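# Press the gauge pin on the magnet-marked fixture post

## Task

Find the one post of the checking fixture that has a yellow magnet on it. Push that post's gauge pin fully in and keep it fully in for at least one second; after that it may spring back out. Do not disturb the other three gauge pins, and do not move the magnet.

## Robot and tools

Robot: two UR20-style arms, left_arm and right_arm, each ending in a Robotiq 2F-85 two-finger gripper with a wrist camera (cam_left_wrist, cam_right_wrist, both 896x504). In the scene frame left_arm's base sits at (+0.060, +0.928, 0) m and right_arm's at (-0.064, -0.817, 0) m, each turned very slightly about z.

Frames. Scene frame: origin at table-top height halfway between the nominal bases, +z up, +x out over the table, left_arm on the +y side (image left/right does not follow these names). Each arm reports its hand pose, velocities and Hand target in its own base frame. Motion offsets are taken along the axes of that arm's current Hand target. Gripper axes: fingers extend along +z and close along y; a housing juts about 10 cm toward +x. end_effector_position is the spot between the pads when shut; closed fingertips reach about 19 mm past it, open ones about 6 mm.

The 18-number row (used by execute_actions and move): one flat list covering both arms, every value in [-1, 1]. Order: left dx, dy, dz, rx, ry, rz, left gripper position, force_limit, speed, then the same nine for the right arm. The first six per arm are an offset, not a pose: a displacement from that arm's Hand target as it stood when the action or move began, along the Hand target's axes; 1.0 equals 0.6 m of travel or 180 degrees of turn; rx, ry, rz form one rotation vector. Every row counts from that same starting target, never from the preceding row, and a repeated offset moves the arm further. Six zeros re-command the current Hand target (use this to hold still or to re-request a target the gripper fell short of). The three gripper numbers are absolute settings: position +1 fully open (85 mm), about -0.8 pads touching, -1 close until blocked; force_limit and speed from -1 (soft, about 20 mm/s) to +1 (strong, about 150 mm/s); both begin at +1. A 0 is a real command, so to leave a gripper unchanged resend its last three numbers.

Tools.
execute_actions(actions, cameras): actions is a list of actions; each action is up to 15 rows, one per 1/30 s step, and a shorter table repeats its final row. An empty list returns state plus all images. cameras: list of names, ["all"] or [].
move(target, speed, blend, stop_force, zero, blocking, cameras): target is one row or up to 15 rows, all offsets from the Hand targets at the move's start; grippers travel in straight lines and all arrive together, capped at 10 s. speed in m/s, 0.002 to 4.2, default 0.25 (one value or one per target). blend in m for corner rounding, 0 means stop at each. stop_force in N, 6 to 120, ends an arm's path when its wrist sensor feels that much push against the motion; after stopping the arm still presses somewhat. zero (default true) re-zeroes before the move; blocking=false returns early (not allowed with stop_force). Result adds a "move:" line such as done, off_target, moving, held or fault, with limits=paced (pose clipped) or limits=held (steps withheld).
wait(seconds 0 to 10, cameras): let time pass holding commands.
stop(cameras): brake a running move.
zoom_image(camera, region [x0, y0, x1, y1] pixels, origin top-left, each side at most 504): closer look at the latest image of cam_left_wrist or cam_right_wrist.
zero_wrist_force(arm): tare that arm's force/torque sensor.
read_manual(section): licence texts only.
finished_scene(scene): ends the current scene (integer 1 to 3); irreversible.

Results: end_effector_position (m), end_effector_quat_wxyz, velocities (m/s, rad/s), Hand target (the last commanded pose after clipping; next offsets start here; the gripper may rest a bit short of it), Tool commands, Joint positions and torques (torques include the arm's own weight), Wrist force and Wrist torque along gripper axes plus the peak since last shown, motor temperatures, and step readings of position for execute_actions. object_status: 0 moving, 1 blocked while opening, 2 blocked while closing (a grip), 3 reached the commanded opening or pads met. position_measured is in counts: 3 open, about 78 = 60 mm, 130 = 40 mm, 180 = 20 mm, 230 pads together.

Control notes: per step the commanded orientation is limited to 32 degrees from the measured one; motion trails commands by about 0.2 s; joint speeds are capped, so big moves may return before arriving. Avoid paths passing near an arm's own base. Pushing to end a press: command the target back beyond the gripper.

What to avoid. Arms are stiff: aiming even slightly past a solid contact can trigger a force fault (about 150 N outside force) or torque fault (wrist joints 98.4 N m, elbow 398, shoulder 678), freezing the arm for 10 s. For pressing, approach slowly with a modest stop_force, then hold briefly and retract. Do not let the arms touch each other or close a gripper on the other arm's fingers. Do not slam, hit fixed objects hard, or let anything fall or be left off the table. Excess load on the gripper (pushing, twisting, gripping a part still resting on something) counts against you. Long holds, stretched poses or pushing at unreachable targets heat motors; a MOTOR HOT line warns, and 85 °C brakes that arm for 30 to 60 s or more. For this job: identify the magnet post in camera images, press its pin straight in slowly until fully home, keep it there over a second, back off, and avoid brushing the magnet or neighbouring pins.

Each tool is called after ">>>" by a JSON object that holds its "method" and its "body".

## Session

>>> {"method": "execute_actions", "body": {"actions": []}}

Scene clock: 0.00 s.
left_arm: end_effector_position=(+0.6452, +0.5338, +0.3687) position_measured=3 object_status=3 end_effector_quat_wxyz=(+0.054, +0.895, -0.431, +0.101) | right_arm: end_effector_position=(+1.0094, -0.4085, +0.1239) position_measured=3 object_status=3 end_effector_quat_wxyz=(+0.497, -0.362, -0.574, -0.541)
Joint positions: left_arm=[0.541 -1.507 2.094 -2.179 -1.799 -1.706] | right_arm=[2.693 -2.576 -1.22 -2.623 2.507 -0.374]
Joint velocities: within noise
Joint torques (N m): no reading
Motor temperatures (°C): left_arm=[24 36 26 39 35 34] | right_arm=[29 36 36 38 34 39]
Wrist force (N): no reading
Wrist torque (N m): no reading
Wrist force, peak (N): no reading
Hand target: left_arm +0.6452, +0.5338, +0.3687; +0.054, +0.895, -0.431, +0.101 | right_arm +1.0094, -0.4085, +0.1239; +0.497, -0.362, -0.574, -0.541
Tool commands: left_gripper/position=+1.0 left_gripper/force_limit=+1.0 left_gripper/speed=+1.0 right_gripper/position=+1.0 right_gripper/force_limit=+1.0 right_gripper/speed=+1.0

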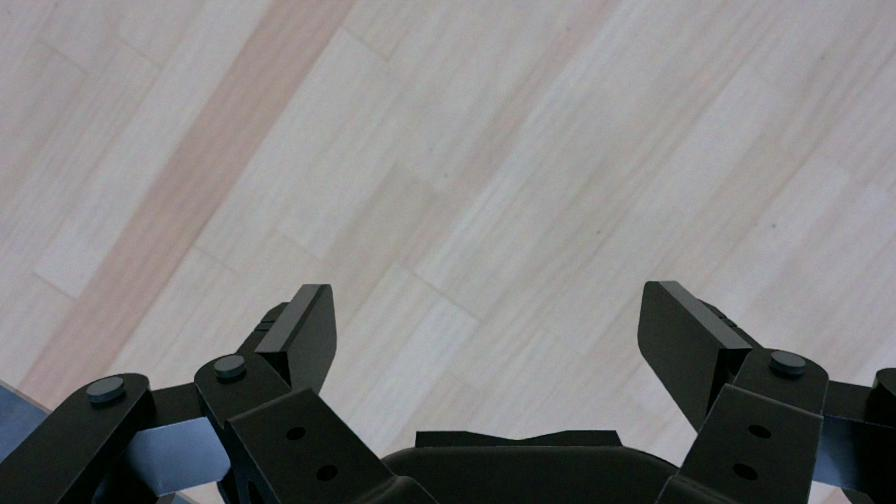

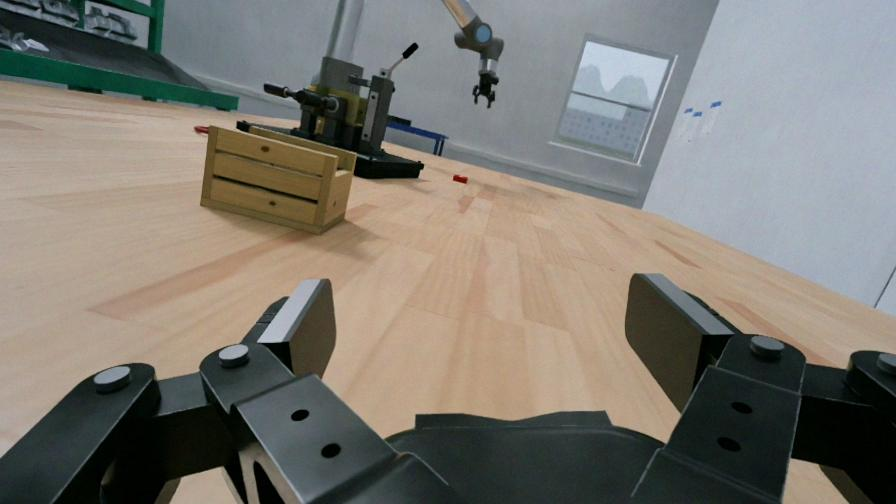

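>>> {"method": "zoom_image", "body": {"camera": "cam_right_wrist", "region": [180, 0, 500, 240]}}

Scaled by 1.575 from the camera's 896x504 image, which has a finer 1280x720 frame.

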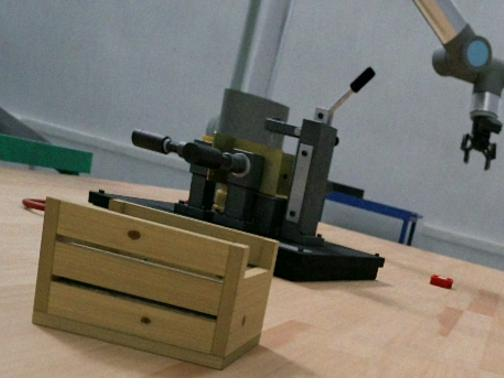

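>>> {"method": "move", "body": {"target": [0.896,1.0,-0.005,-0.142,0.29,0.171,1,1,1,0,0,0,0,0,0,1,1,1], "speed": 0.4, "cameras": ["cam_left_wrist"]}}

Scene clock: 4.17 s.
left_arm: end_effector_position=(+0.5028, -0.2483, +0.4992) position_measured=3 object_status=3 end_effector_quat_wxyz=(+0.394, +0.588, -0.587, +0.393) | right_arm: end_effector_position=(+1.0094, -0.4085, +0.1239) position_measured=3 object_status=3 end_effector_quat_wxyz=(+0.497, -0.362, -0.574, -0.541)
Joint positions: left_arm=[-0.283 -1.742 2.593 -3.016 -2.665 -2.223] | right_arm=[2.693 -2.576 -1.22 -2.623 2.507 -0.374]
Joint torques (N m): left_arm=[-15.02 -7.17 -52.11 -11.45 1.68 -2.87] | right_arm=[-0.45 242.46 73.33 -3.45 -0.18 -1.17]
Wrist force (N): left_arm=[1.2 -0.4 0.5] | right_arm=[0.0 0.2 0.1]
Wrist torque (N m): left_arm=[0.15 0.22 0.16] | right_arm=[0.04 0.00 0.00]
Wrist force, peak (N): left_arm=[2.9 0.0 3.7] | right_arm=[0.0 0.4 0.5]
Hand target: left_arm +0.5028, -0.2483, +0.4991; +0.394, +0.588, -0.587, +0.393 | right_arm +1.0094, -0.4085, +0.1239; +0.497, -0.362, -0.574, -0.541
Off the commanded pose: left_arm 0.000 m, 0 deg | right_arm 0.000 m, 0 deg.
move: done
camera_calibration:
cam_left_wrist: T_world_to_cam=[[-0.999563, 0.0148308, -0.0255789, 0.526018], [0.0289871, 0.662088, -0.748865, 0.542973], [0.0058292, -0.749279, -0.662228, 0.271495], [0, 0, 0, 1]] pos_world=[0.508466, -0.163871, 0.599861]
Images, in order (width x height): cam_left_wrist 896x504.

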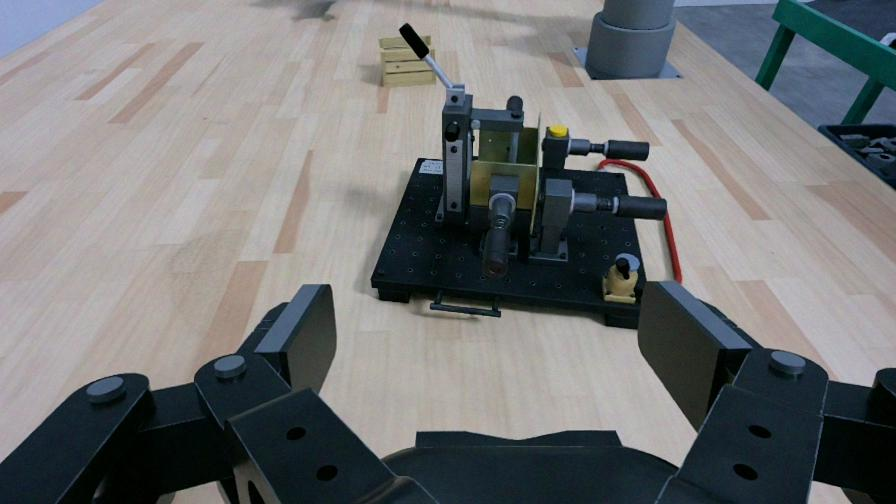

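>>> {"method": "zoom_image", "body": {"camera": "cam_left_wrist", "region": [360, 70, 700, 340]}}

>>> {"method": "zoom_image", "body": {"camera": "cam_left_wrist", "region": [500, 90, 680, 190]}}

Scaled by 1.482 from the camera's 896x504 image, which has a finer 1280x720 frame.

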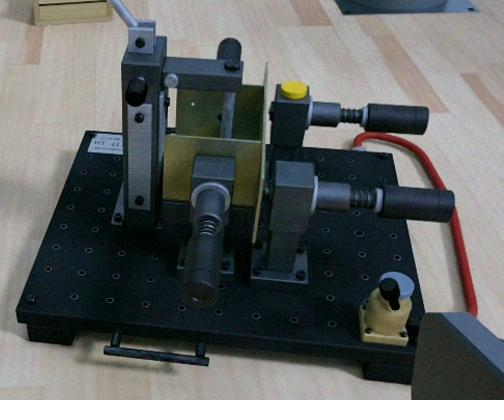

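Scaled by 2.800 from the camera's 896x504 image, which has a finer 1280x720 frame.

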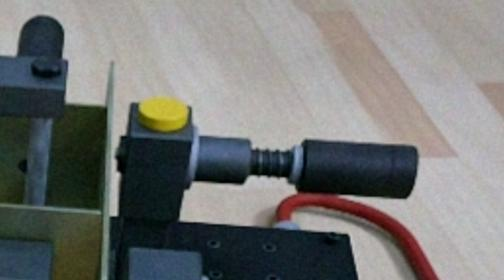

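>>> {"method": "move", "body": {"target": [0.487,0.755,0.975,-0.293,-0.293,0.435,-1,1,0,0,0,0,0,0,0,1,1,1], "speed": 0.4, "cameras": ["cam_left_wrist"]}}

Scene clock: 8.13 s.
left_arm: end_effector_position=(+0.0497, -0.9002, +0.5475) position_measured=232 object_status=3 end_effector_quat_wxyz=(-0.001, +0.000, +1.000, +0.002) | right_arm: end_effector_position=(+1.0094, -0.4085, +0.1239) position_measured=3 object_status=3 end_effector_quat_wxyz=(+0.497, -0.362, -0.574, -0.541)
Joint positions: left_arm=[-1.74 -1.543 1.84 -1.864 -1.573 -1.74] | right_arm=[2.693 -2.576 -1.22 -2.623 2.507 -0.374]
Joint torques (N m): left_arm=[-10.94 -81.86 -121.11 -6.37 5.63 2.58] | right_arm=[3.75 243.52 73.27 -3.64 -0.38 -1.01]
Wrist force (N): left_arm=[0.1 -0.5 0.6] | right_arm=[0.1 0.5 0.4]
Wrist torque (N m): left_arm=[-0.12 -0.11 -0.03] | right_arm=[0.09 -0.02 0.00]
Wrist force, peak (N): left_arm=[3.3 -3.9 0.5] | right_arm=[0.1 0.5 0.4]
Hand target: left_arm +0.0496, -0.9003, +0.5475; -0.001, +0.000, +1.000, +0.002 | right_arm +1.0094, -0.4085, +0.1239; +0.497, -0.362, -0.574, -0.541
Off the commanded pose: left_arm 0.000 m, 0 deg | right_arm 0.000 m, 0 deg.
move: done
camera_calibration:
cam_left_wrist: T_world_to_cam=[[0.0298886, 0.999526, 0.00733442, 0.901209], [0.944935, -0.030647, 0.32582, -0.233497], [0.32589, -0.00280774, -0.945404, 0.628756], [0, 0, 0, 1]] pos_world=[-0.0112019, -0.906173, 0.663896]
Images, in order (width x height): cam_left_wrist 896x504.

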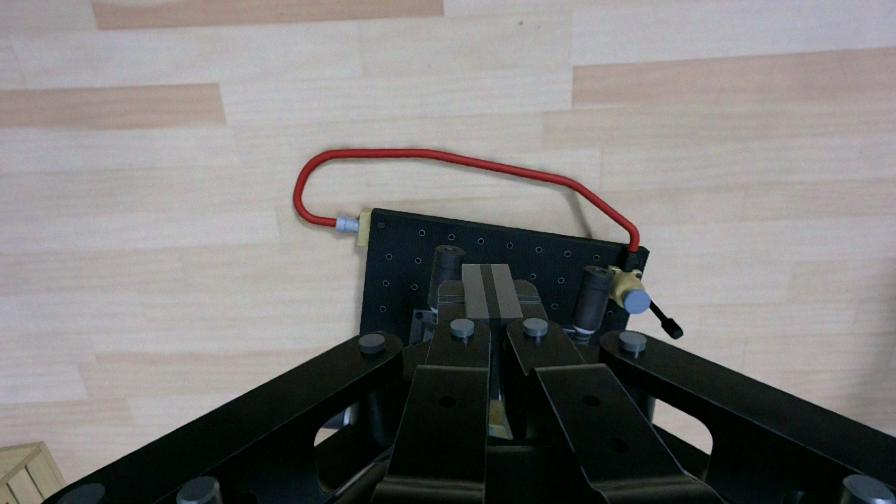

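>>> {"method": "move", "body": {"target": [[-0.067,0.01,0.5,0,0,0.0556,-1,1,0,0,0,0,0,0,0,1,1,1],[-0.067,0.01,0.63,0,0,0.0556,-1,1,0,0,0,0,0,0,0,1,1,1]], "speed": [0.3,0.1], "stop_force": 12, "cameras": ["cam_left_wrist"]}}

>>> {"method": "zoom_image", "body": {"camera": "cam_left_wrist", "region": [250, 150, 650, 400]}}

Scene clock: 12.17 s.
left_arm: end_effector_position=(+0.0892, -0.8926, +0.1694) position_measured=232 object_status=3 end_effector_quat_wxyz=(-0.001, +0.087, +0.996, +0.002) | right_arm: end_effector_position=(+1.0094, -0.4085, +0.1239) position_measured=3 object_status=3 end_effector_quat_wxyz=(+0.497, -0.362, -0.574, -0.541)
Joint positions: left_arm=[-1.696 -1.282 2.15 -2.434 -1.573 -1.522] | right_arm=[2.693 -2.576 -1.22 -2.623 2.507 -0.374]
Joint torques (N m): left_arm=[-11.48 -111.97 -49.64 -14.16 -3.92 -2.98] | right_arm=[-1.85 244.51 72.55 -3.67 -0.39 -0.63]
Wrist force (N): left_arm=[0.2 -0.1 -0.4] | right_arm=[0.2 0.1 0.1]
Wrist torque (N m): left_arm=[-0.12 -0.16 -0.04] | right_arm=[0.01 -0.03 0.00]
Wrist force, peak (N): left_arm=[0.7 -0.9 -3.4] | right_arm=[0.3 0.7 0.3]
Hand target: left_arm +0.0892, -0.8926, +0.1694; -0.001, +0.087, +0.996, +0.002 | right_arm +1.0094, -0.4085, +0.1239; +0.497, -0.362, -0.574, -0.541
Off the commanded pose: left_arm 0.000 m, 0 deg | right_arm 0.000 m, 0 deg.
move: done
camera_calibration:
cam_left_wrist: T_world_to_cam=[[0.203298, 0.979091, 0.0071221, 0.861565], [0.925433, -0.194522, 0.325169, -0.291884], [0.319756, -0.0595154, -0.945629, 0.208453], [0, 0, 0, 1]] pos_world=[0.0283098, -0.887922, 0.285895]
Images, in order (width x height): cam_left_wrist 896x504.

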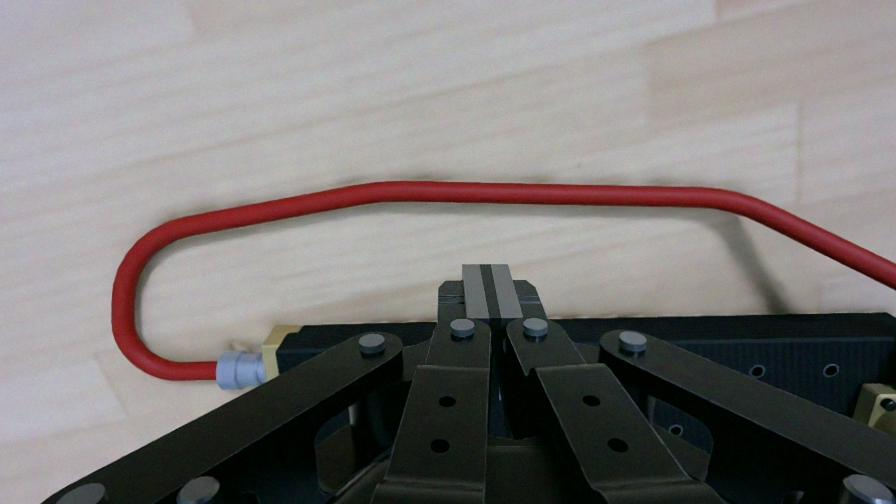

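Scaled by 1.260 from the camera's 896x504 image, which has a finer 1280x720 frame.

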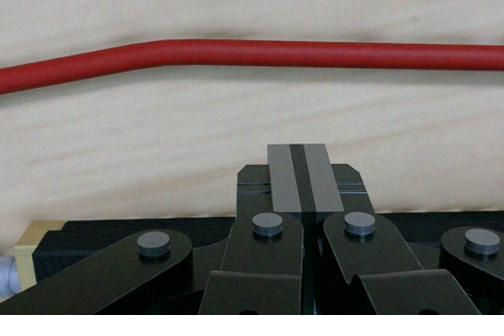

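>>> {"method": "move", "body": {"target": [-0.14,0,0,0,0,0,-1,1,0,0,0,0,0,0,0,1,1,1], "speed": 0.025, "stop_force": 6, "cameras": ["cam_left_wrist"]}}

Scene clock: 16.33 s.
left_arm: end_effector_position=(+0.1545, -0.9041, +0.1693) position_measured=232 object_status=3 end_effector_quat_wxyz=(-0.001, +0.087, +0.996, +0.002) | right_arm: end_effector_position=(+1.0094, -0.4085, +0.1239) position_measured=3 object_status=3 end_effector_quat_wxyz=(+0.497, -0.362, -0.574, -0.541)
Joint positions: left_arm=[-1.622 -1.264 2.122 -2.424 -1.573 -1.447] | right_arm=[2.693 -2.576 -1.22 -2.623 2.507 -0.374]
Joint torques (N m): left_arm=[-14.01 -162.43 -48.48 -13.53 4.82 -4.75] | right_arm=[2.56 247.21 71.16 -3.4 -0.95 -0.38]
Wrist force (N): left_arm=[5.3 -1.2 0.7] | right_arm=[0.0 0.3 0.2]
Wrist torque (N m): left_arm=[-0.12 -0.13 0.28] | right_arm=[0.05 0.00 0.00]
Wrist force, peak (N): left_arm=[7.7 0.5 -1.0] | right_arm=[0.2 0.7 0.1]
Hand target: left_arm +0.1545, -0.9041, +0.1693; -0.001, +0.087, +0.996, +0.002 (not the last commanded pose) | right_arm +1.0094, -0.4085, +0.1239; +0.497, -0.362, -0.574, -0.541
Off the commanded pose: left_arm 0.018 m, 0 deg | right_arm 0.000 m, 0 deg.
move: contact (left_arm)
camera_calibration:
cam_left_wrist: T_world_to_cam=[[0.203208, 0.97911, 0.00708896, 0.859585], [0.925453, -0.194426, 0.32517, -0.354401], [0.319755, -0.0595166, -0.945629, 0.186699], [0, 0, 0, 1]] pos_world=[0.0936094, -0.899422, 0.285695]
Images, in order (width x height): cam_left_wrist 896x504.

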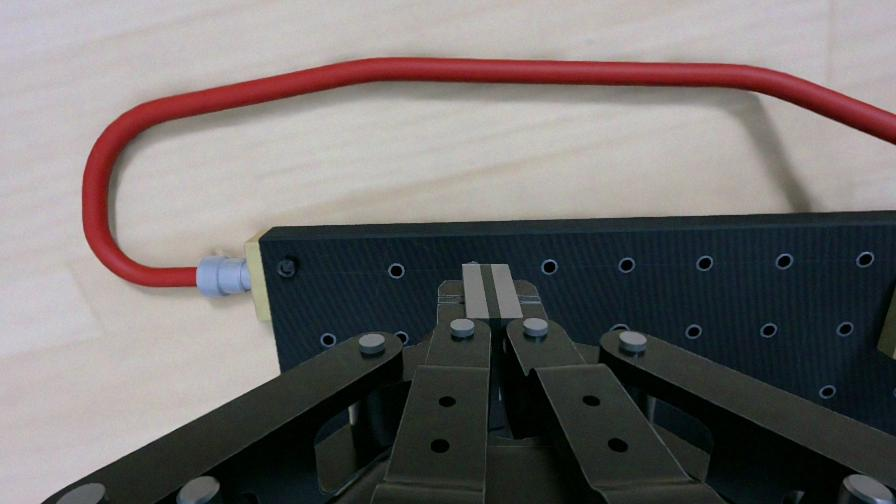

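>>> {"method": "move", "body": {"target": [-0.06,0,0,0,0,0,-1,1,0,0,0,0,0,0,0,1,1,1], "speed": 0.012, "stop_force": 40, "zero": false}}

Scene clock: 19.50 s.
left_arm: end_effector_position=(+0.1745, -0.9077, +0.1692) position_measured=232 object_status=3 end_effector_quat_wxyz=(-0.001, +0.087, +0.996, +0.002) | right_arm: end_effector_position=(+1.0094, -0.4085, +0.1239) position_measured=3 object_status=3 end_effector_quat_wxyz=(+0.497, -0.362, -0.574, -0.541)
Joint positions: left_arm=[-1.599 -1.257 2.112 -2.421 -1.573 -1.425] | right_arm=[2.693 -2.576 -1.22 -2.623 2.507 -0.374]
Joint torques (N m): left_arm=[7.78 -162.68 -58.13 -14.3 15.65 -4.55] | right_arm=[2.96 244.76 73.25 -3.79 -0.68 -0.79]
Wrist force (N): left_arm=[37.0 1.5 -1.7] | right_arm=[0.1 -0.1 0.1]
Wrist torque (N m): left_arm=[-0.15 -0.42 -0.07] | right_arm=[-0.02 -0.01 0.00]
Wrist force, peak (N): left_arm=[72.8 10.3 -13.5] | right_arm=[0.2 0.5 0.7]
Hand target: left_arm +0.1745, -0.9076, +0.1692; -0.001, +0.087, +0.996, +0.002 (not the last commanded pose) | right_arm +1.0094, -0.4085, +0.1239; +0.497, -0.362, -0.574, -0.541
Off the commanded pose: left_arm 0.016 m, 0 deg | right_arm 0.000 m, 0 deg.
move: contact (left_arm)

>>> {"method": "move", "body": {"target": [-0.0025,0,0,0,0,0,-1,1,0,0,0,0,0,0,0,1,1,1], "speed": 0.005}}

>>> {"method": "wait", "body": {"seconds": 1.2}}

Scene clock: 20.80 s.
left_arm: end_effector_position=(+0.1730, -0.9073, +0.1691) position_measured=232 object_status=3 end_effector_quat_wxyz=(-0.002, +0.086, +0.996, +0.002) | right_arm: end_effector_position=(+1.0094, -0.4085, +0.1239) position_measured=3 object_status=3 end_effector_quat_wxyz=(+0.497, -0.362, -0.574, -0.541)
Joint positions: left_arm=[-1.6 -1.257 2.112 -2.421 -1.575 -1.428] | right_arm=[2.693 -2.576 -1.22 -2.623 2.507 -0.374]
Joint torques (N m): left_arm=[8.11 -140.4 -79.26 -8.96 1.43 0.24] | right_arm=[3.41 243.39 73.06 -3.93 -0.86 -0.94]
Wrist force (N): left_arm=[12.0 1.0 0.1] | right_arm=[0.2 0.4 0.0]
Wrist torque (N m): left_arm=[-0.07 -0.17 0.24] | right_arm=[0.08 -0.03 0.00]
Wrist force, peak (N): left_arm=[155.8 11.0 -20.1] | right_arm=[0.4 0.6 0.2]
Hand target: left_arm +0.1730, -0.9073, +0.1691; -0.002, +0.086, +0.996, +0.002 (not the last commanded pose) | right_arm +1.0094, -0.4085, +0.1239; +0.497, -0.362, -0.574, -0.541
Tool commands: left_gripper/position=-1.0 left_gripper/force_limit=+1.0 left_gripper/speed=+0.003922 right_gripper/position=+1.0 right_gripper/force_limit=+1.0 right_gripper/speed=+1.0
Off the commanded pose: left_arm 0.003 m, 0 deg | right_arm 0.000 m, 0 deg.
FORCE FAULT: contact force on the left arm reached its limit, and that arm stopped. The contact can be on any part of that arm, not only on its tool. That arm's remaining commands of this call were not run. That arm is still stopped at the end of this call. That arm stays stopped for about 10 more seconds. Until then a move that you send moves the other arm only, and its call returns only when the move has ended. Once the stop has ended, the next robot result says so. If the stop ends while you think or write, that arm runs what you send next, counted from a new Hand target: where the arm stands when the stop ends. While its stop runs, that arm takes no new command, but its gripper still runs the gripper command that each later call begins with. Until it ends, the stop uses up actions while you think or wait. An arm that is not stopped still takes commands.
move: fault (left_arm)

not run: an earlier result of this reply reported a stop or a fault. Calls in your next reply go to the robot.

>>> {"method": "wait", "body": {"seconds": 10}}

>>> {"method": "move", "body": {"target": [-0.03,0,0,0,0,0,-1,1,0.0039,0,0,0,0,0,0,1,1,1], "speed": 0.004, "stop_force": 40, "zero": false}}

>>> {"method": "wait", "body": {"seconds": 1.5}}

Scene clock: 31.03 s.
left_arm: end_effector_position=(+0.1730, -0.9073, +0.1691) position_measured=232 object_status=3 end_effector_quat_wxyz=(-0.002, +0.086, +0.996, +0.002) | right_arm: end_effector_position=(+1.0094, -0.4085, +0.1239) position_measured=3 object_status=3 end_effector_quat_wxyz=(+0.497, -0.362, -0.574, -0.541)
Joint positions: left_arm=[-1.6 -1.257 2.112 -2.421 -1.575 -1.428] | right_arm=[2.693 -2.576 -1.22 -2.623 2.507 -0.374]
Joint torques (N m): left_arm=[8.23 -138.02 -76.46 -9.86 0.56 0.42] | right_arm=[0.37 242.17 73.22 -3.51 -0.94 -0.76]
Wrist force (N): left_arm=[12.0 0.9 0.3] | right_arm=[0.3 0.1 0.3]
Wrist torque (N m): left_arm=[-0.08 -0.18 0.24] | right_arm=[0.02 -0.05 -0.01]
Wrist force, peak (N): left_arm=[12.5 0.9 0.1] | right_arm=[0.1 0.3 0.8]
Hand target: left_arm +0.1730, -0.9073, +0.1691; -0.002, +0.086, +0.996, +0.002 (not the last commanded pose) | right_arm +1.0094, -0.4085, +0.1239; +0.497, -0.362, -0.574, -0.541
Tool commands: left_gripper/position=-1.0 left_gripper/force_limit=+1.0 left_gripper/speed=+0.003922 right_gripper/position=+1.0 right_gripper/force_limit=+1.0 right_gripper/speed=+1.0
Off the commanded pose: left_arm 0.003 m, 0 deg | right_arm 0.000 m, 0 deg.
FORCE FAULT, CONTINUED: the left arm's stop, for the force fault that an earlier result reported, is over. The rest of the stop counts as 19 of the actions that you can send in this scene. During its stop the left arm's controller moved it back a little. That arm's target is now where it stood when the stop ended, not its last command. That arm accepts commands again.
wait: 10.00 s; at rest from the start

Scene clock: 32.20 s.
left_arm: end_effector_position=(+0.1746, -0.9075, +0.1691) position_measured=232 object_status=3 end_effector_quat_wxyz=(-0.002, +0.086, +0.996, +0.002) | right_arm: end_effector_position=(+1.0094, -0.4085, +0.1239) position_measured=3 object_status=3 end_effector_quat_wxyz=(+0.497, -0.362, -0.574, -0.541)
Joint positions: left_arm=[-1.599 -1.257 2.111 -2.421 -1.575 -1.426] | right_arm=[2.693 -2.576 -1.22 -2.623 2.507 -0.374]
Joint torques (N m): left_arm=[11.07 -133.42 -81.58 -15.02 18.63 -4.08] | right_arm=[-0.74 241.78 76.16 -3.45 -1.39 -0.52]
Wrist force (N): left_arm=[43.4 8.9 -7.7] | right_arm=[-0.2 0.4 0.0]
Wrist torque (N m): left_arm=[-0.09 -0.55 -0.30] | right_arm=[0.07 0.04 0.00]
Wrist force, peak (N): left_arm=[48.8 8.6 -9.6] | right_arm=[-0.1 0.3 0.5]
Hand target: left_arm +0.1745, -0.9075, +0.1691; -0.002, +0.086, +0.996, +0.002 (not the last commanded pose) | right_arm +1.0094, -0.4085, +0.1239; +0.497, -0.362, -0.574, -0.541
Off the commanded pose: left_arm 0.016 m, 0 deg | right_arm 0.000 m, 0 deg.
move: contact (left_arm)

Scene clock: 33.70 s.
left_arm: end_effector_position=(+0.1745, -0.9075, +0.1691) position_measured=232 object_status=3 end_effector_quat_wxyz=(-0.002, +0.086, +0.996, +0.002) | right_arm: end_effector_position=(+1.0094, -0.4085, +0.1239) position_measured=3 object_status=3 end_effector_quat_wxyz=(+0.497, -0.362, -0.574, -0.541)
Joint positions: left_arm=[-1.599 -1.257 2.111 -2.421 -1.575 -1.426] | right_arm=[2.693 -2.576 -1.22 -2.623 2.507 -0.374]
Joint torques (N m): left_arm=[12.7 -149.69 -59.16 -16.7 16.68 -4.83] | right_arm=[-1.5 246.48 73.59 -3.56 -1.01 -1.02]
Wrist force (N): left_arm=[41.0 8.2 -6.1] | right_arm=[0.1 0.2 0.1]
Wrist torque (N m): left_arm=[-0.06 -0.50 -0.27] | right_arm=[0.03 -0.02 0.00]
Wrist force, peak (N): left_arm=[43.5 9.4 -7.7] | right_arm=[0.3 0.4 0.6]
Hand target: left_arm +0.1745, -0.9075, +0.1691; -0.002, +0.086, +0.996, +0.002 (not the last commanded pose) | right_arm +1.0094, -0.4085, +0.1239; +0.497, -0.362, -0.574, -0.541
Tool commands: left_gripper/position=-1.0 left_gripper/force_limit=+1.0 left_gripper/speed=+0.0039 right_gripper/position=+1.0 right_gripper/force_limit=+1.0 right_gripper/speed=+1.0
Off the commanded pose: left_arm 0.016 m, 0 deg | right_arm 0.000 m, 0 deg.
wait: 1.50 s; at rest by 0.17 s

>>> {"method": "move", "body": {"target": [0.14,0,0,0,0,0,-1,1,0.0039,0,0,0,0,0,0,1,1,1], "speed": 0.04}}

>>> {"method": "finished_scene", "body": {"scene": 1}}

Scene clock: 36.30 s.
left_arm: end_effector_position=(+0.0920, -0.8931, +0.1694) position_measured=232 object_status=3 end_effector_quat_wxyz=(-0.002, +0.086, +0.996, +0.002) | right_arm: end_effector_position=(+1.0094, -0.4085, +0.1239) position_measured=3 object_status=3 end_effector_quat_wxyz=(+0.497, -0.362, -0.574, -0.541)
Joint positions: left_arm=[-1.692 -1.281 2.148 -2.434 -1.575 -1.519] | right_arm=[2.693 -2.576 -1.22 -2.623 2.507 -0.374]
Joint torques (N m): left_arm=[-21.08 -155.62 -56.85 -13.22 -4.3 -5.47] | right_arm=[-3.14 241.61 73.22 -2.86 -1.15 -1.01]
Wrist force (N): left_arm=[-3.3 7.2 -0.6] | right_arm=[-0.2 0.3 0.1]
Wrist torque (N m): left_arm=[1.19 0.49 0.31] | right_arm=[0.06 0.04 -0.01]
Wrist force, peak (N): left_arm=[41.5 8.0 -6.1] | right_arm=[0.0 0.4 0.6]
Hand target: left_arm +0.0918, -0.8931, +0.1695; -0.002, +0.086, +0.996, +0.002 | right_arm +1.0094, -0.4085, +0.1239; +0.497, -0.362, -0.574, -0.541
Off the commanded pose: left_arm 0.000 m, 0 deg | right_arm 0.000 m, 0 deg.
move: done

The scene is finished: the task was done.


## Next scene

The same job, from a new start.

>>> {"method": "execute_actions", "body": {"actions": []}}

Scene clock: 0.00 s.
left_arm: end_effector_position=(+1.6020, +0.5513, +0.3701) position_measured=3 object_status=3 end_effector_quat_wxyz=(-0.049, +0.940, +0.190, +0.279) | right_arm: end_effector_position=(+0.4481, +0.4679, +0.3319) position_measured=3 object_status=3 end_effector_quat_wxyz=(-0.272, +0.502, +0.649, +0.503)
Joint positions: left_arm=[0.193 -0.686 0.985 -2.439 -1.472 -3.319] | right_arm=[4.007 -1.969 -2.772 1.193 2.076 2.519]
Joint velocities: within noise
Joint torques (N m): no reading
Motor temperatures (°C): left_arm=[24 35 26 38 34 34] | right_arm=[28 35 36 37 34 38]
Wrist force (N): no reading
Wrist torque (N m): no reading
Wrist force, peak (N): no reading
Hand target: left_arm +1.6020, +0.5513, +0.3701; -0.049, +0.940, +0.190, +0.279 | right_arm +0.4481, +0.4679, +0.3319; -0.272, +0.502, +0.649, +0.503
Tool commands: left_gripper/position=+1.0 left_gripper/force_limit=+1.0 left_gripper/speed=+1.0 right_gripper/position=+1.0 right_gripper/force_limit=+1.0 right_gripper/speed=+1.0
camera_calibration:
cam_left_wrist: T_world_to_cam=[[0.359759, -0.933045, -0.000644322, -0.0546982], [-0.905937, -0.349141, -0.239538, 1.75183], [0.223274, 0.0867594, -0.970887, 0.0836019], [0, 0, 0, 1]] pos_world=[1.58806, 0.553346, 0.500761]
cam_right_wrist: T_world_to_cam=[[0.936397, -0.0141338, 0.350658, -0.517198], [0.256442, -0.654562, -0.711187, 0.443258], [0.239579, 0.755877, -0.609305, -0.132345], [0, 0, 0, 1]] pos_world=[0.40234, 0.382866, 0.41596]

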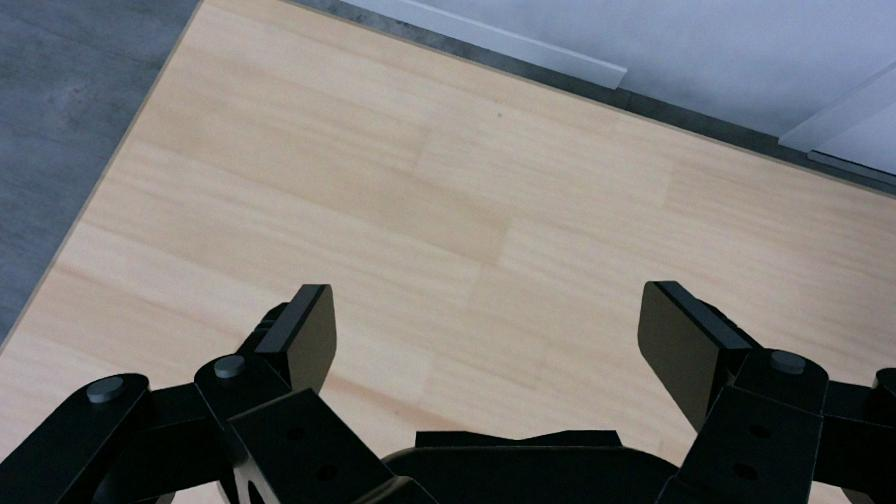

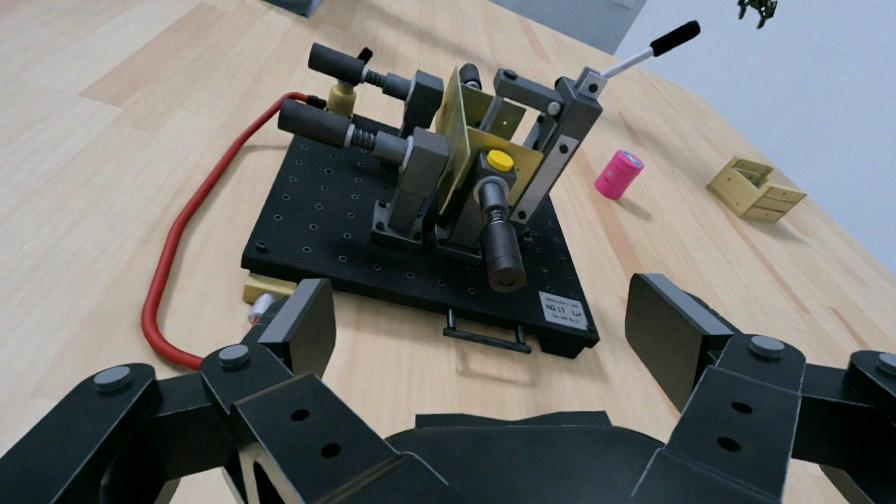

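>>> {"method": "move", "body": {"target": [[0,0,0,0,0,0,1,1,1,0.286,0.127,-0.115,0,0,0,-1,1,1],[0,0,0,0,0,0,1,1,1,0.295,0.297,0.102,0.516,0.154,-0.766,-1,1,1]], "speed": 0.4, "blend": 0.05, "cameras": ["cam_right_wrist"]}}

Scene clock: 6.40 s.
left_arm: end_effector_position=(+1.6020, +0.5513, +0.3701) position_measured=3 object_status=3 end_effector_quat_wxyz=(-0.049, +0.940, +0.190, +0.279) | right_arm: end_effector_position=(+0.5608, +0.5898, +0.5301) position_measured=234 object_status=3 end_effector_quat_wxyz=(+0.000, +0.709, -0.705, +0.002)
Joint positions: left_arm=[0.193 -0.686 0.985 -2.439 -1.472 -3.319] | right_arm=[4.204 -1.498 -1.963 -1.251 1.567 -0.515]
Joint torques (N m): left_arm=[-4.79 -274.82 -103.05 -10.75 1.15 -1.14] | right_arm=[21.33 90.7 89.33 14.54 -4.03 -4.69]
Wrist force (N): left_arm=[0.1 -0.1 0.0] | right_arm=[-1.4 1.1 0.9]
Wrist torque (N m): left_arm=[-0.02 -0.01 0.00] | right_arm=[0.91 0.50 -0.31]
Wrist force, peak (N): left_arm=[0.6 -0.5 -0.3] | right_arm=[-3.8 -1.0 1.8]
Hand target: left_arm +1.6020, +0.5513, +0.3701; -0.049, +0.940, +0.190, +0.279 | right_arm +0.5608, +0.5898, +0.5301; +0.000, +0.709, -0.705, +0.002
Off the commanded pose: left_arm 0.000 m, 0 deg | right_arm 0.000 m, 0 deg.
move: done
camera_calibration:
cam_right_wrist: T_world_to_cam=[[-0.999661, 0.0235804, -0.0110448, 0.56476], [0.0188443, 0.947872, 0.318094, -0.722392], [0.0179698, 0.317778, -0.947995, 0.431555], [0, 0, 0, 1]] pos_world=[0.570427, 0.53428, 0.645138]
Images, in order (width x height): cam_right_wrist 896x504.

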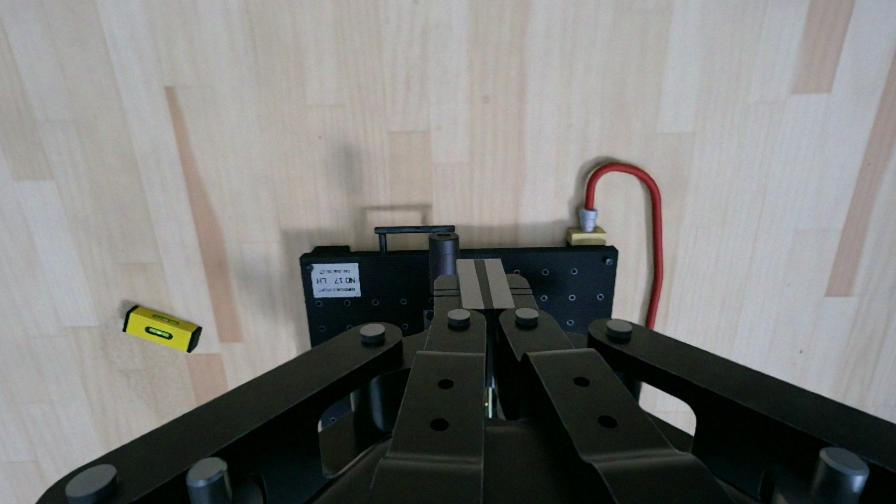

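>>> {"method": "zoom_image", "body": {"camera": "cam_right_wrist", "region": [360, 200, 520, 300]}}

Scaled by 3.150 from the camera's 896x504 image, which has a finer 1280x720 frame.

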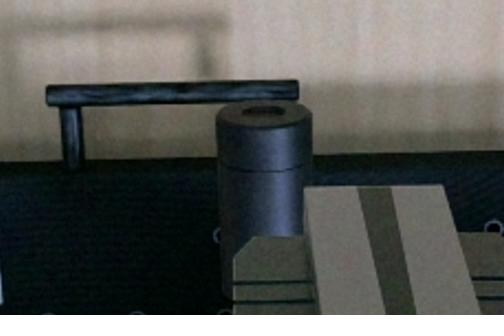

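>>> {"method": "move", "body": {"target": [0,0,0,0,0,0,1,1,1,-0.05,-0.032,0.48,0,0,0,-1,1,1], "speed": 0.3, "cameras": ["cam_right_wrist"]}}

>>> {"method": "zoom_image", "body": {"camera": "cam_right_wrist", "region": [360, 200, 600, 350]}}

Scene clock: 8.97 s.
left_arm: end_effector_position=(+1.6020, +0.5513, +0.3701) position_measured=3 object_status=3 end_effector_quat_wxyz=(-0.049, +0.940, +0.190, +0.279) | right_arm: end_effector_position=(+0.5808, +0.6192, +0.2423) position_measured=234 object_status=3 end_effector_quat_wxyz=(+0.000, +0.709, -0.705, +0.002)
Joint positions: left_arm=[0.193 -0.686 0.985 -2.439 -1.472 -3.319] | right_arm=[4.2 -1.737 -2.175 -0.801 1.566 -0.519]
Joint torques (N m): left_arm=[1.64 -272.22 -100.77 -11.79 0.99 -0.63] | right_arm=[-17.78 81.72 65.42 15.76 -3.91 -7.01]
Wrist force (N): left_arm=[0.2 -0.1 0.0] | right_arm=[-0.8 2.7 -0.2]
Wrist torque (N m): left_arm=[-0.01 -0.03 0.00] | right_arm=[1.15 0.33 -0.41]
Wrist force, peak (N): left_arm=[0.3 0.5 -0.3] | right_arm=[-1.2 2.4 3.7]
Hand target: left_arm +1.6020, +0.5513, +0.3701; -0.049, +0.940, +0.190, +0.279 | right_arm +0.5808, +0.6192, +0.2421; +0.000, +0.709, -0.705, +0.002
Off the commanded pose: left_arm 0.000 m, 0 deg | right_arm 0.000 m, 0 deg.
move: done
camera_calibration:
cam_right_wrist: T_world_to_cam=[[-0.999663, 0.023364, -0.011333, 0.581104], [0.0185474, 0.947876, 0.318101, -0.659013], [0.0181743, 0.317783, -0.947989, 0.148862], [0, 0, 0, 1]] pos_world=[0.590426, 0.56378, 0.357338]
Images, in order (width x height): cam_right_wrist 896x504.

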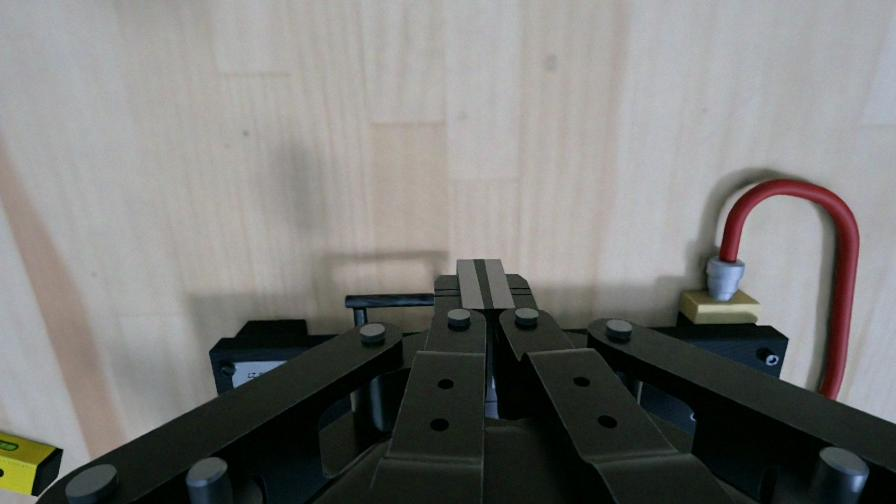

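Scaled by 2.100 from the camera's 896x504 image, which has a finer 1280x720 frame.

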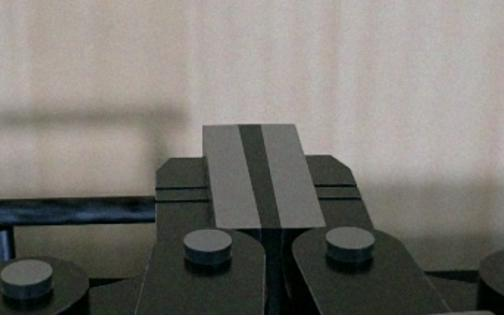

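>>> {"method": "move", "body": {"target": [0,0,0,0,0,0,1,1,1,0,0,0.12,0,0,0,-1,1,1], "speed": 0.1, "stop_force": 12}}

>>> {"method": "move", "body": {"target": [0,0,0,0,0,0,1,1,1,-0.14,0,0,0,0,0,-1,1,1], "speed": 0.025, "stop_force": 6, "cameras": ["cam_right_wrist"]}}

Scene clock: 11.03 s.
left_arm: end_effector_position=(+1.6020, +0.5513, +0.3701) position_measured=3 object_status=3 end_effector_quat_wxyz=(-0.049, +0.940, +0.190, +0.279) | right_arm: end_effector_position=(+0.5811, +0.6191, +0.1701) position_measured=234 object_status=3 end_effector_quat_wxyz=(+0.000, +0.709, -0.705, +0.002)
Joint positions: left_arm=[0.193 -0.686 0.985 -2.439 -1.472 -3.319] | right_arm=[4.199 -1.813 -2.219 -0.681 1.566 -0.52]
Joint torques (N m): left_arm=[0.19 -272.32 -102.39 -11.77 1.21 -1.1] | right_arm=[-17.47 93.98 59.31 15.49 -1.82 -6.79]
Wrist force (N): left_arm=[0.5 -0.1 0.2] | right_arm=[-1.8 2.3 0.6]
Wrist torque (N m): left_arm=[-0.03 -0.09 0.00] | right_arm=[1.32 0.56 -0.34]
Wrist force, peak (N): left_arm=[0.6 -0.3 -0.3] | right_arm=[-1.8 2.3 2.4]
Hand target: left_arm +1.6020, +0.5513, +0.3701; -0.049, +0.940, +0.190, +0.279 | right_arm +0.5811, +0.6191, +0.1701; +0.000, +0.709, -0.705, +0.002
Off the commanded pose: left_arm 0.000 m, 0 deg | right_arm 0.000 m, 0 deg.
move: done

Scene clock: 14.33 s.
left_arm: end_effector_position=(+1.6020, +0.5513, +0.3701) position_measured=3 object_status=3 end_effector_quat_wxyz=(-0.049, +0.940, +0.190, +0.279) | right_arm: end_effector_position=(+0.5807, +0.6705, +0.1700) position_measured=234 object_status=3 end_effector_quat_wxyz=(+0.000, +0.709, -0.705, +0.002)
Joint positions: left_arm=[0.193 -0.686 0.985 -2.439 -1.472 -3.319] | right_arm=[4.229 -1.849 -2.166 -0.698 1.566 -0.49]
Joint torques (N m): left_arm=[3.48 -275.74 -100.42 -10.99 0.98 -0.66] | right_arm=[-20.49 141.41 60.37 15.2 3.46 -6.88]
Wrist force (N): left_arm=[0.4 -0.2 -0.4] | right_arm=[-0.6 2.2 0.4]
Wrist torque (N m): left_arm=[-0.04 -0.06 0.00] | right_arm=[1.27 0.55 -0.61]
Wrist force, peak (N): left_arm=[0.3 -0.5 -0.2] | right_arm=[5.9 2.1 -1.3]
Hand target: left_arm +1.6020, +0.5513, +0.3701; -0.049, +0.940, +0.190, +0.279 | right_arm +0.5807, +0.6705, +0.1700; +0.000, +0.709, -0.705, +0.002 (not the last commanded pose)
Off the commanded pose: left_arm 0.000 m, 0 deg | right_arm 0.033 m, 0 deg.
move: contact (right_arm)
camera_calibration:
cam_right_wrist: T_world_to_cam=[[-0.999665, 0.0233312, -0.0112397, 0.579083], [0.0185466, 0.947887, 0.318067, -0.684543], [0.0180749, 0.317752, -0.948001, 0.0641328], [0, 0, 0, 1]] pos_world=[0.590426, 0.61498, 0.285037]
Images, in order (width x height): cam_right_wrist 896x504.

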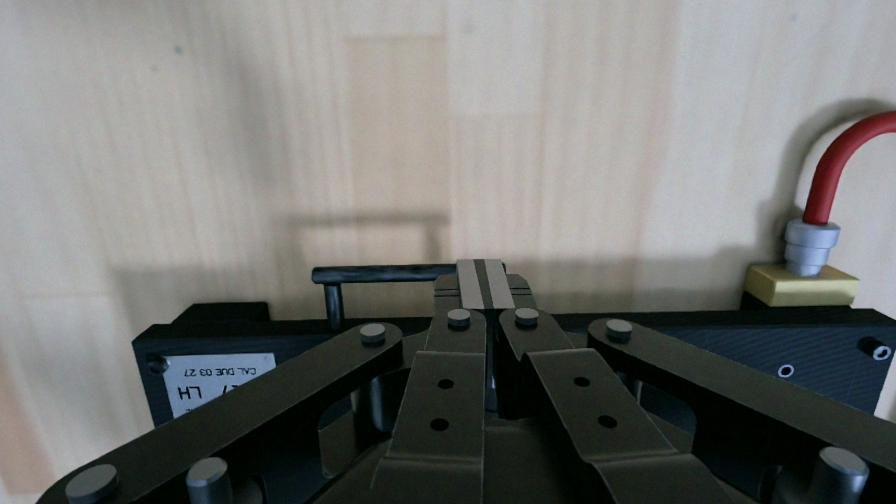

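>>> {"method": "move", "body": {"target": [[0,0,0,0,0,0,1,1,1,-0.025,0,0,0,0,0,-1,1,1],[0,0,0,0,0,0,1,1,1,-0.075,0,0,0,0,0,-1,1,1]], "speed": [0.015, 0.005], "stop_force": 40, "zero": false}}

>>> {"method": "wait", "body": {"seconds": 1.3}}

Scene clock: 18.93 s.
left_arm: end_effector_position=(+1.6020, +0.5513, +0.3701) position_measured=3 object_status=3 end_effector_quat_wxyz=(-0.049, +0.940, +0.190, +0.279) | right_arm: end_effector_position=(+0.5805, +0.6909, +0.1699) position_measured=234 object_status=3 end_effector_quat_wxyz=(+0.000, +0.709, -0.705, +0.002)
Joint positions: left_arm=[0.193 -0.686 0.985 -2.439 -1.472 -3.319] | right_arm=[4.24 -1.863 -2.145 -0.705 1.566 -0.479]
Joint torques (N m): left_arm=[5.41 -274.4 -101.84 -11.87 0.51 -0.44] | right_arm=[19.61 140.65 87.65 25.48 3.05 -2.01]
Wrist force (N): left_arm=[0.2 0.0 -0.1] | right_arm=[44.9 -0.1 -12.7]
Wrist torque (N m): left_arm=[0.00 -0.04 -0.01] | right_arm=[1.20 0.09 -0.96]
Wrist force, peak (N): left_arm=[0.6 0.1 -0.2] | right_arm=[48.3 0.8 -11.5]
Hand target: left_arm +1.6020, +0.5513, +0.3701; -0.049, +0.940, +0.190, +0.279 | right_arm +0.5806, +0.6909, +0.1699; +0.000, +0.709, -0.705, +0.002 (not the last commanded pose)
Off the commanded pose: left_arm 0.000 m, 0 deg | right_arm 0.025 m, 0 deg.
move: contact (right_arm); path passed 1 of 2 targets

Scene clock: 20.23 s.
left_arm: end_effector_position=(+1.6020, +0.5513, +0.3701) position_measured=3 object_status=3 end_effector_quat_wxyz=(-0.049, +0.940, +0.190, +0.279) | right_arm: end_effector_position=(+0.5806, +0.6909, +0.1699) position_measured=234 object_status=3 end_effector_quat_wxyz=(+0.000, +0.709, -0.705, +0.002)
Joint positions: left_arm=[0.193 -0.686 0.985 -2.439 -1.472 -3.319] | right_arm=[4.24 -1.863 -2.145 -0.705 1.566 -0.479]
Joint torques (N m): left_arm=[-3.14 -271.16 -104.24 -10.89 1.47 -0.65] | right_arm=[6.93 141.99 85.46 22.72 3.19 -6.45]
Wrist force (N): left_arm=[0.1 -0.2 -0.1] | right_arm=[36.0 -3.4 -2.6]
Wrist torque (N m): left_arm=[-0.04 -0.02 0.00] | right_arm=[1.14 0.20 -0.90]
Wrist force, peak (N): left_arm=[0.5 -0.1 -0.2] | right_arm=[44.4 -0.4 -13.0]
Hand target: left_arm +1.6020, +0.5513, +0.3701; -0.049, +0.940, +0.190, +0.279 | right_arm +0.5806, +0.6909, +0.1699; +0.000, +0.709, -0.705, +0.002 (not the last commanded pose)
Tool commands: left_gripper/position=+1.0 left_gripper/force_limit=+1.0 left_gripper/speed=+1.0 right_gripper/position=-1.0 right_gripper/force_limit=+1.0 right_gripper/speed=+1.0
Off the commanded pose: left_arm 0.000 m, 0 deg | right_arm 0.025 m, 0 deg.
wait: 1.30 s; at rest by 0.17 s

Stroke 20 mm, same as before. Back off a bit and finish.

>>> {"method": "move", "body": {"target": [0,0,0,0,0,0,1,1,1,0.07,0,0,0,0,0,-1,1,1], "speed": 0.04}}

>>> {"method": "finished_scene", "body": {"scene": 2}}

Scene clock: 21.77 s.
left_arm: end_effector_position=(+1.6020, +0.5513, +0.3701) position_measured=3 object_status=3 end_effector_quat_wxyz=(-0.049, +0.940, +0.190, +0.279) | right_arm: end_effector_position=(+0.5808, +0.6491, +0.1700) position_measured=234 object_status=3 end_effector_quat_wxyz=(+0.000, +0.709, -0.705, +0.002)
Joint positions: left_arm=[0.193 -0.686 0.985 -2.439 -1.472 -3.319] | right_arm=[4.217 -1.834 -2.188 -0.691 1.566 -0.502]
Joint torques (N m): left_arm=[2.18 -272.28 -100.8 -11.22 1.3 -0.17] | right_arm=[-19.97 144.03 58.05 16.09 0.47 -7.8]
Wrist force (N): left_arm=[0.2 -0.2 0.0] | right_arm=[-0.4 2.1 1.3]
Wrist torque (N m): left_arm=[-0.04 -0.03 0.00] | right_arm=[1.27 0.28 -0.39]
Wrist force, peak (N): left_arm=[0.5 -0.1 -0.5] | right_arm=[36.0 -3.1 -2.9]
Hand target: left_arm +1.6020, +0.5513, +0.3701; -0.049, +0.940, +0.190, +0.279 | right_arm +0.5808, +0.6489, +0.1700; +0.000, +0.709, -0.705, +0.002
Off the commanded pose: left_arm 0.000 m, 0 deg | right_arm 0.000 m, 0 deg.
move: done

The scene is finished: the task was done.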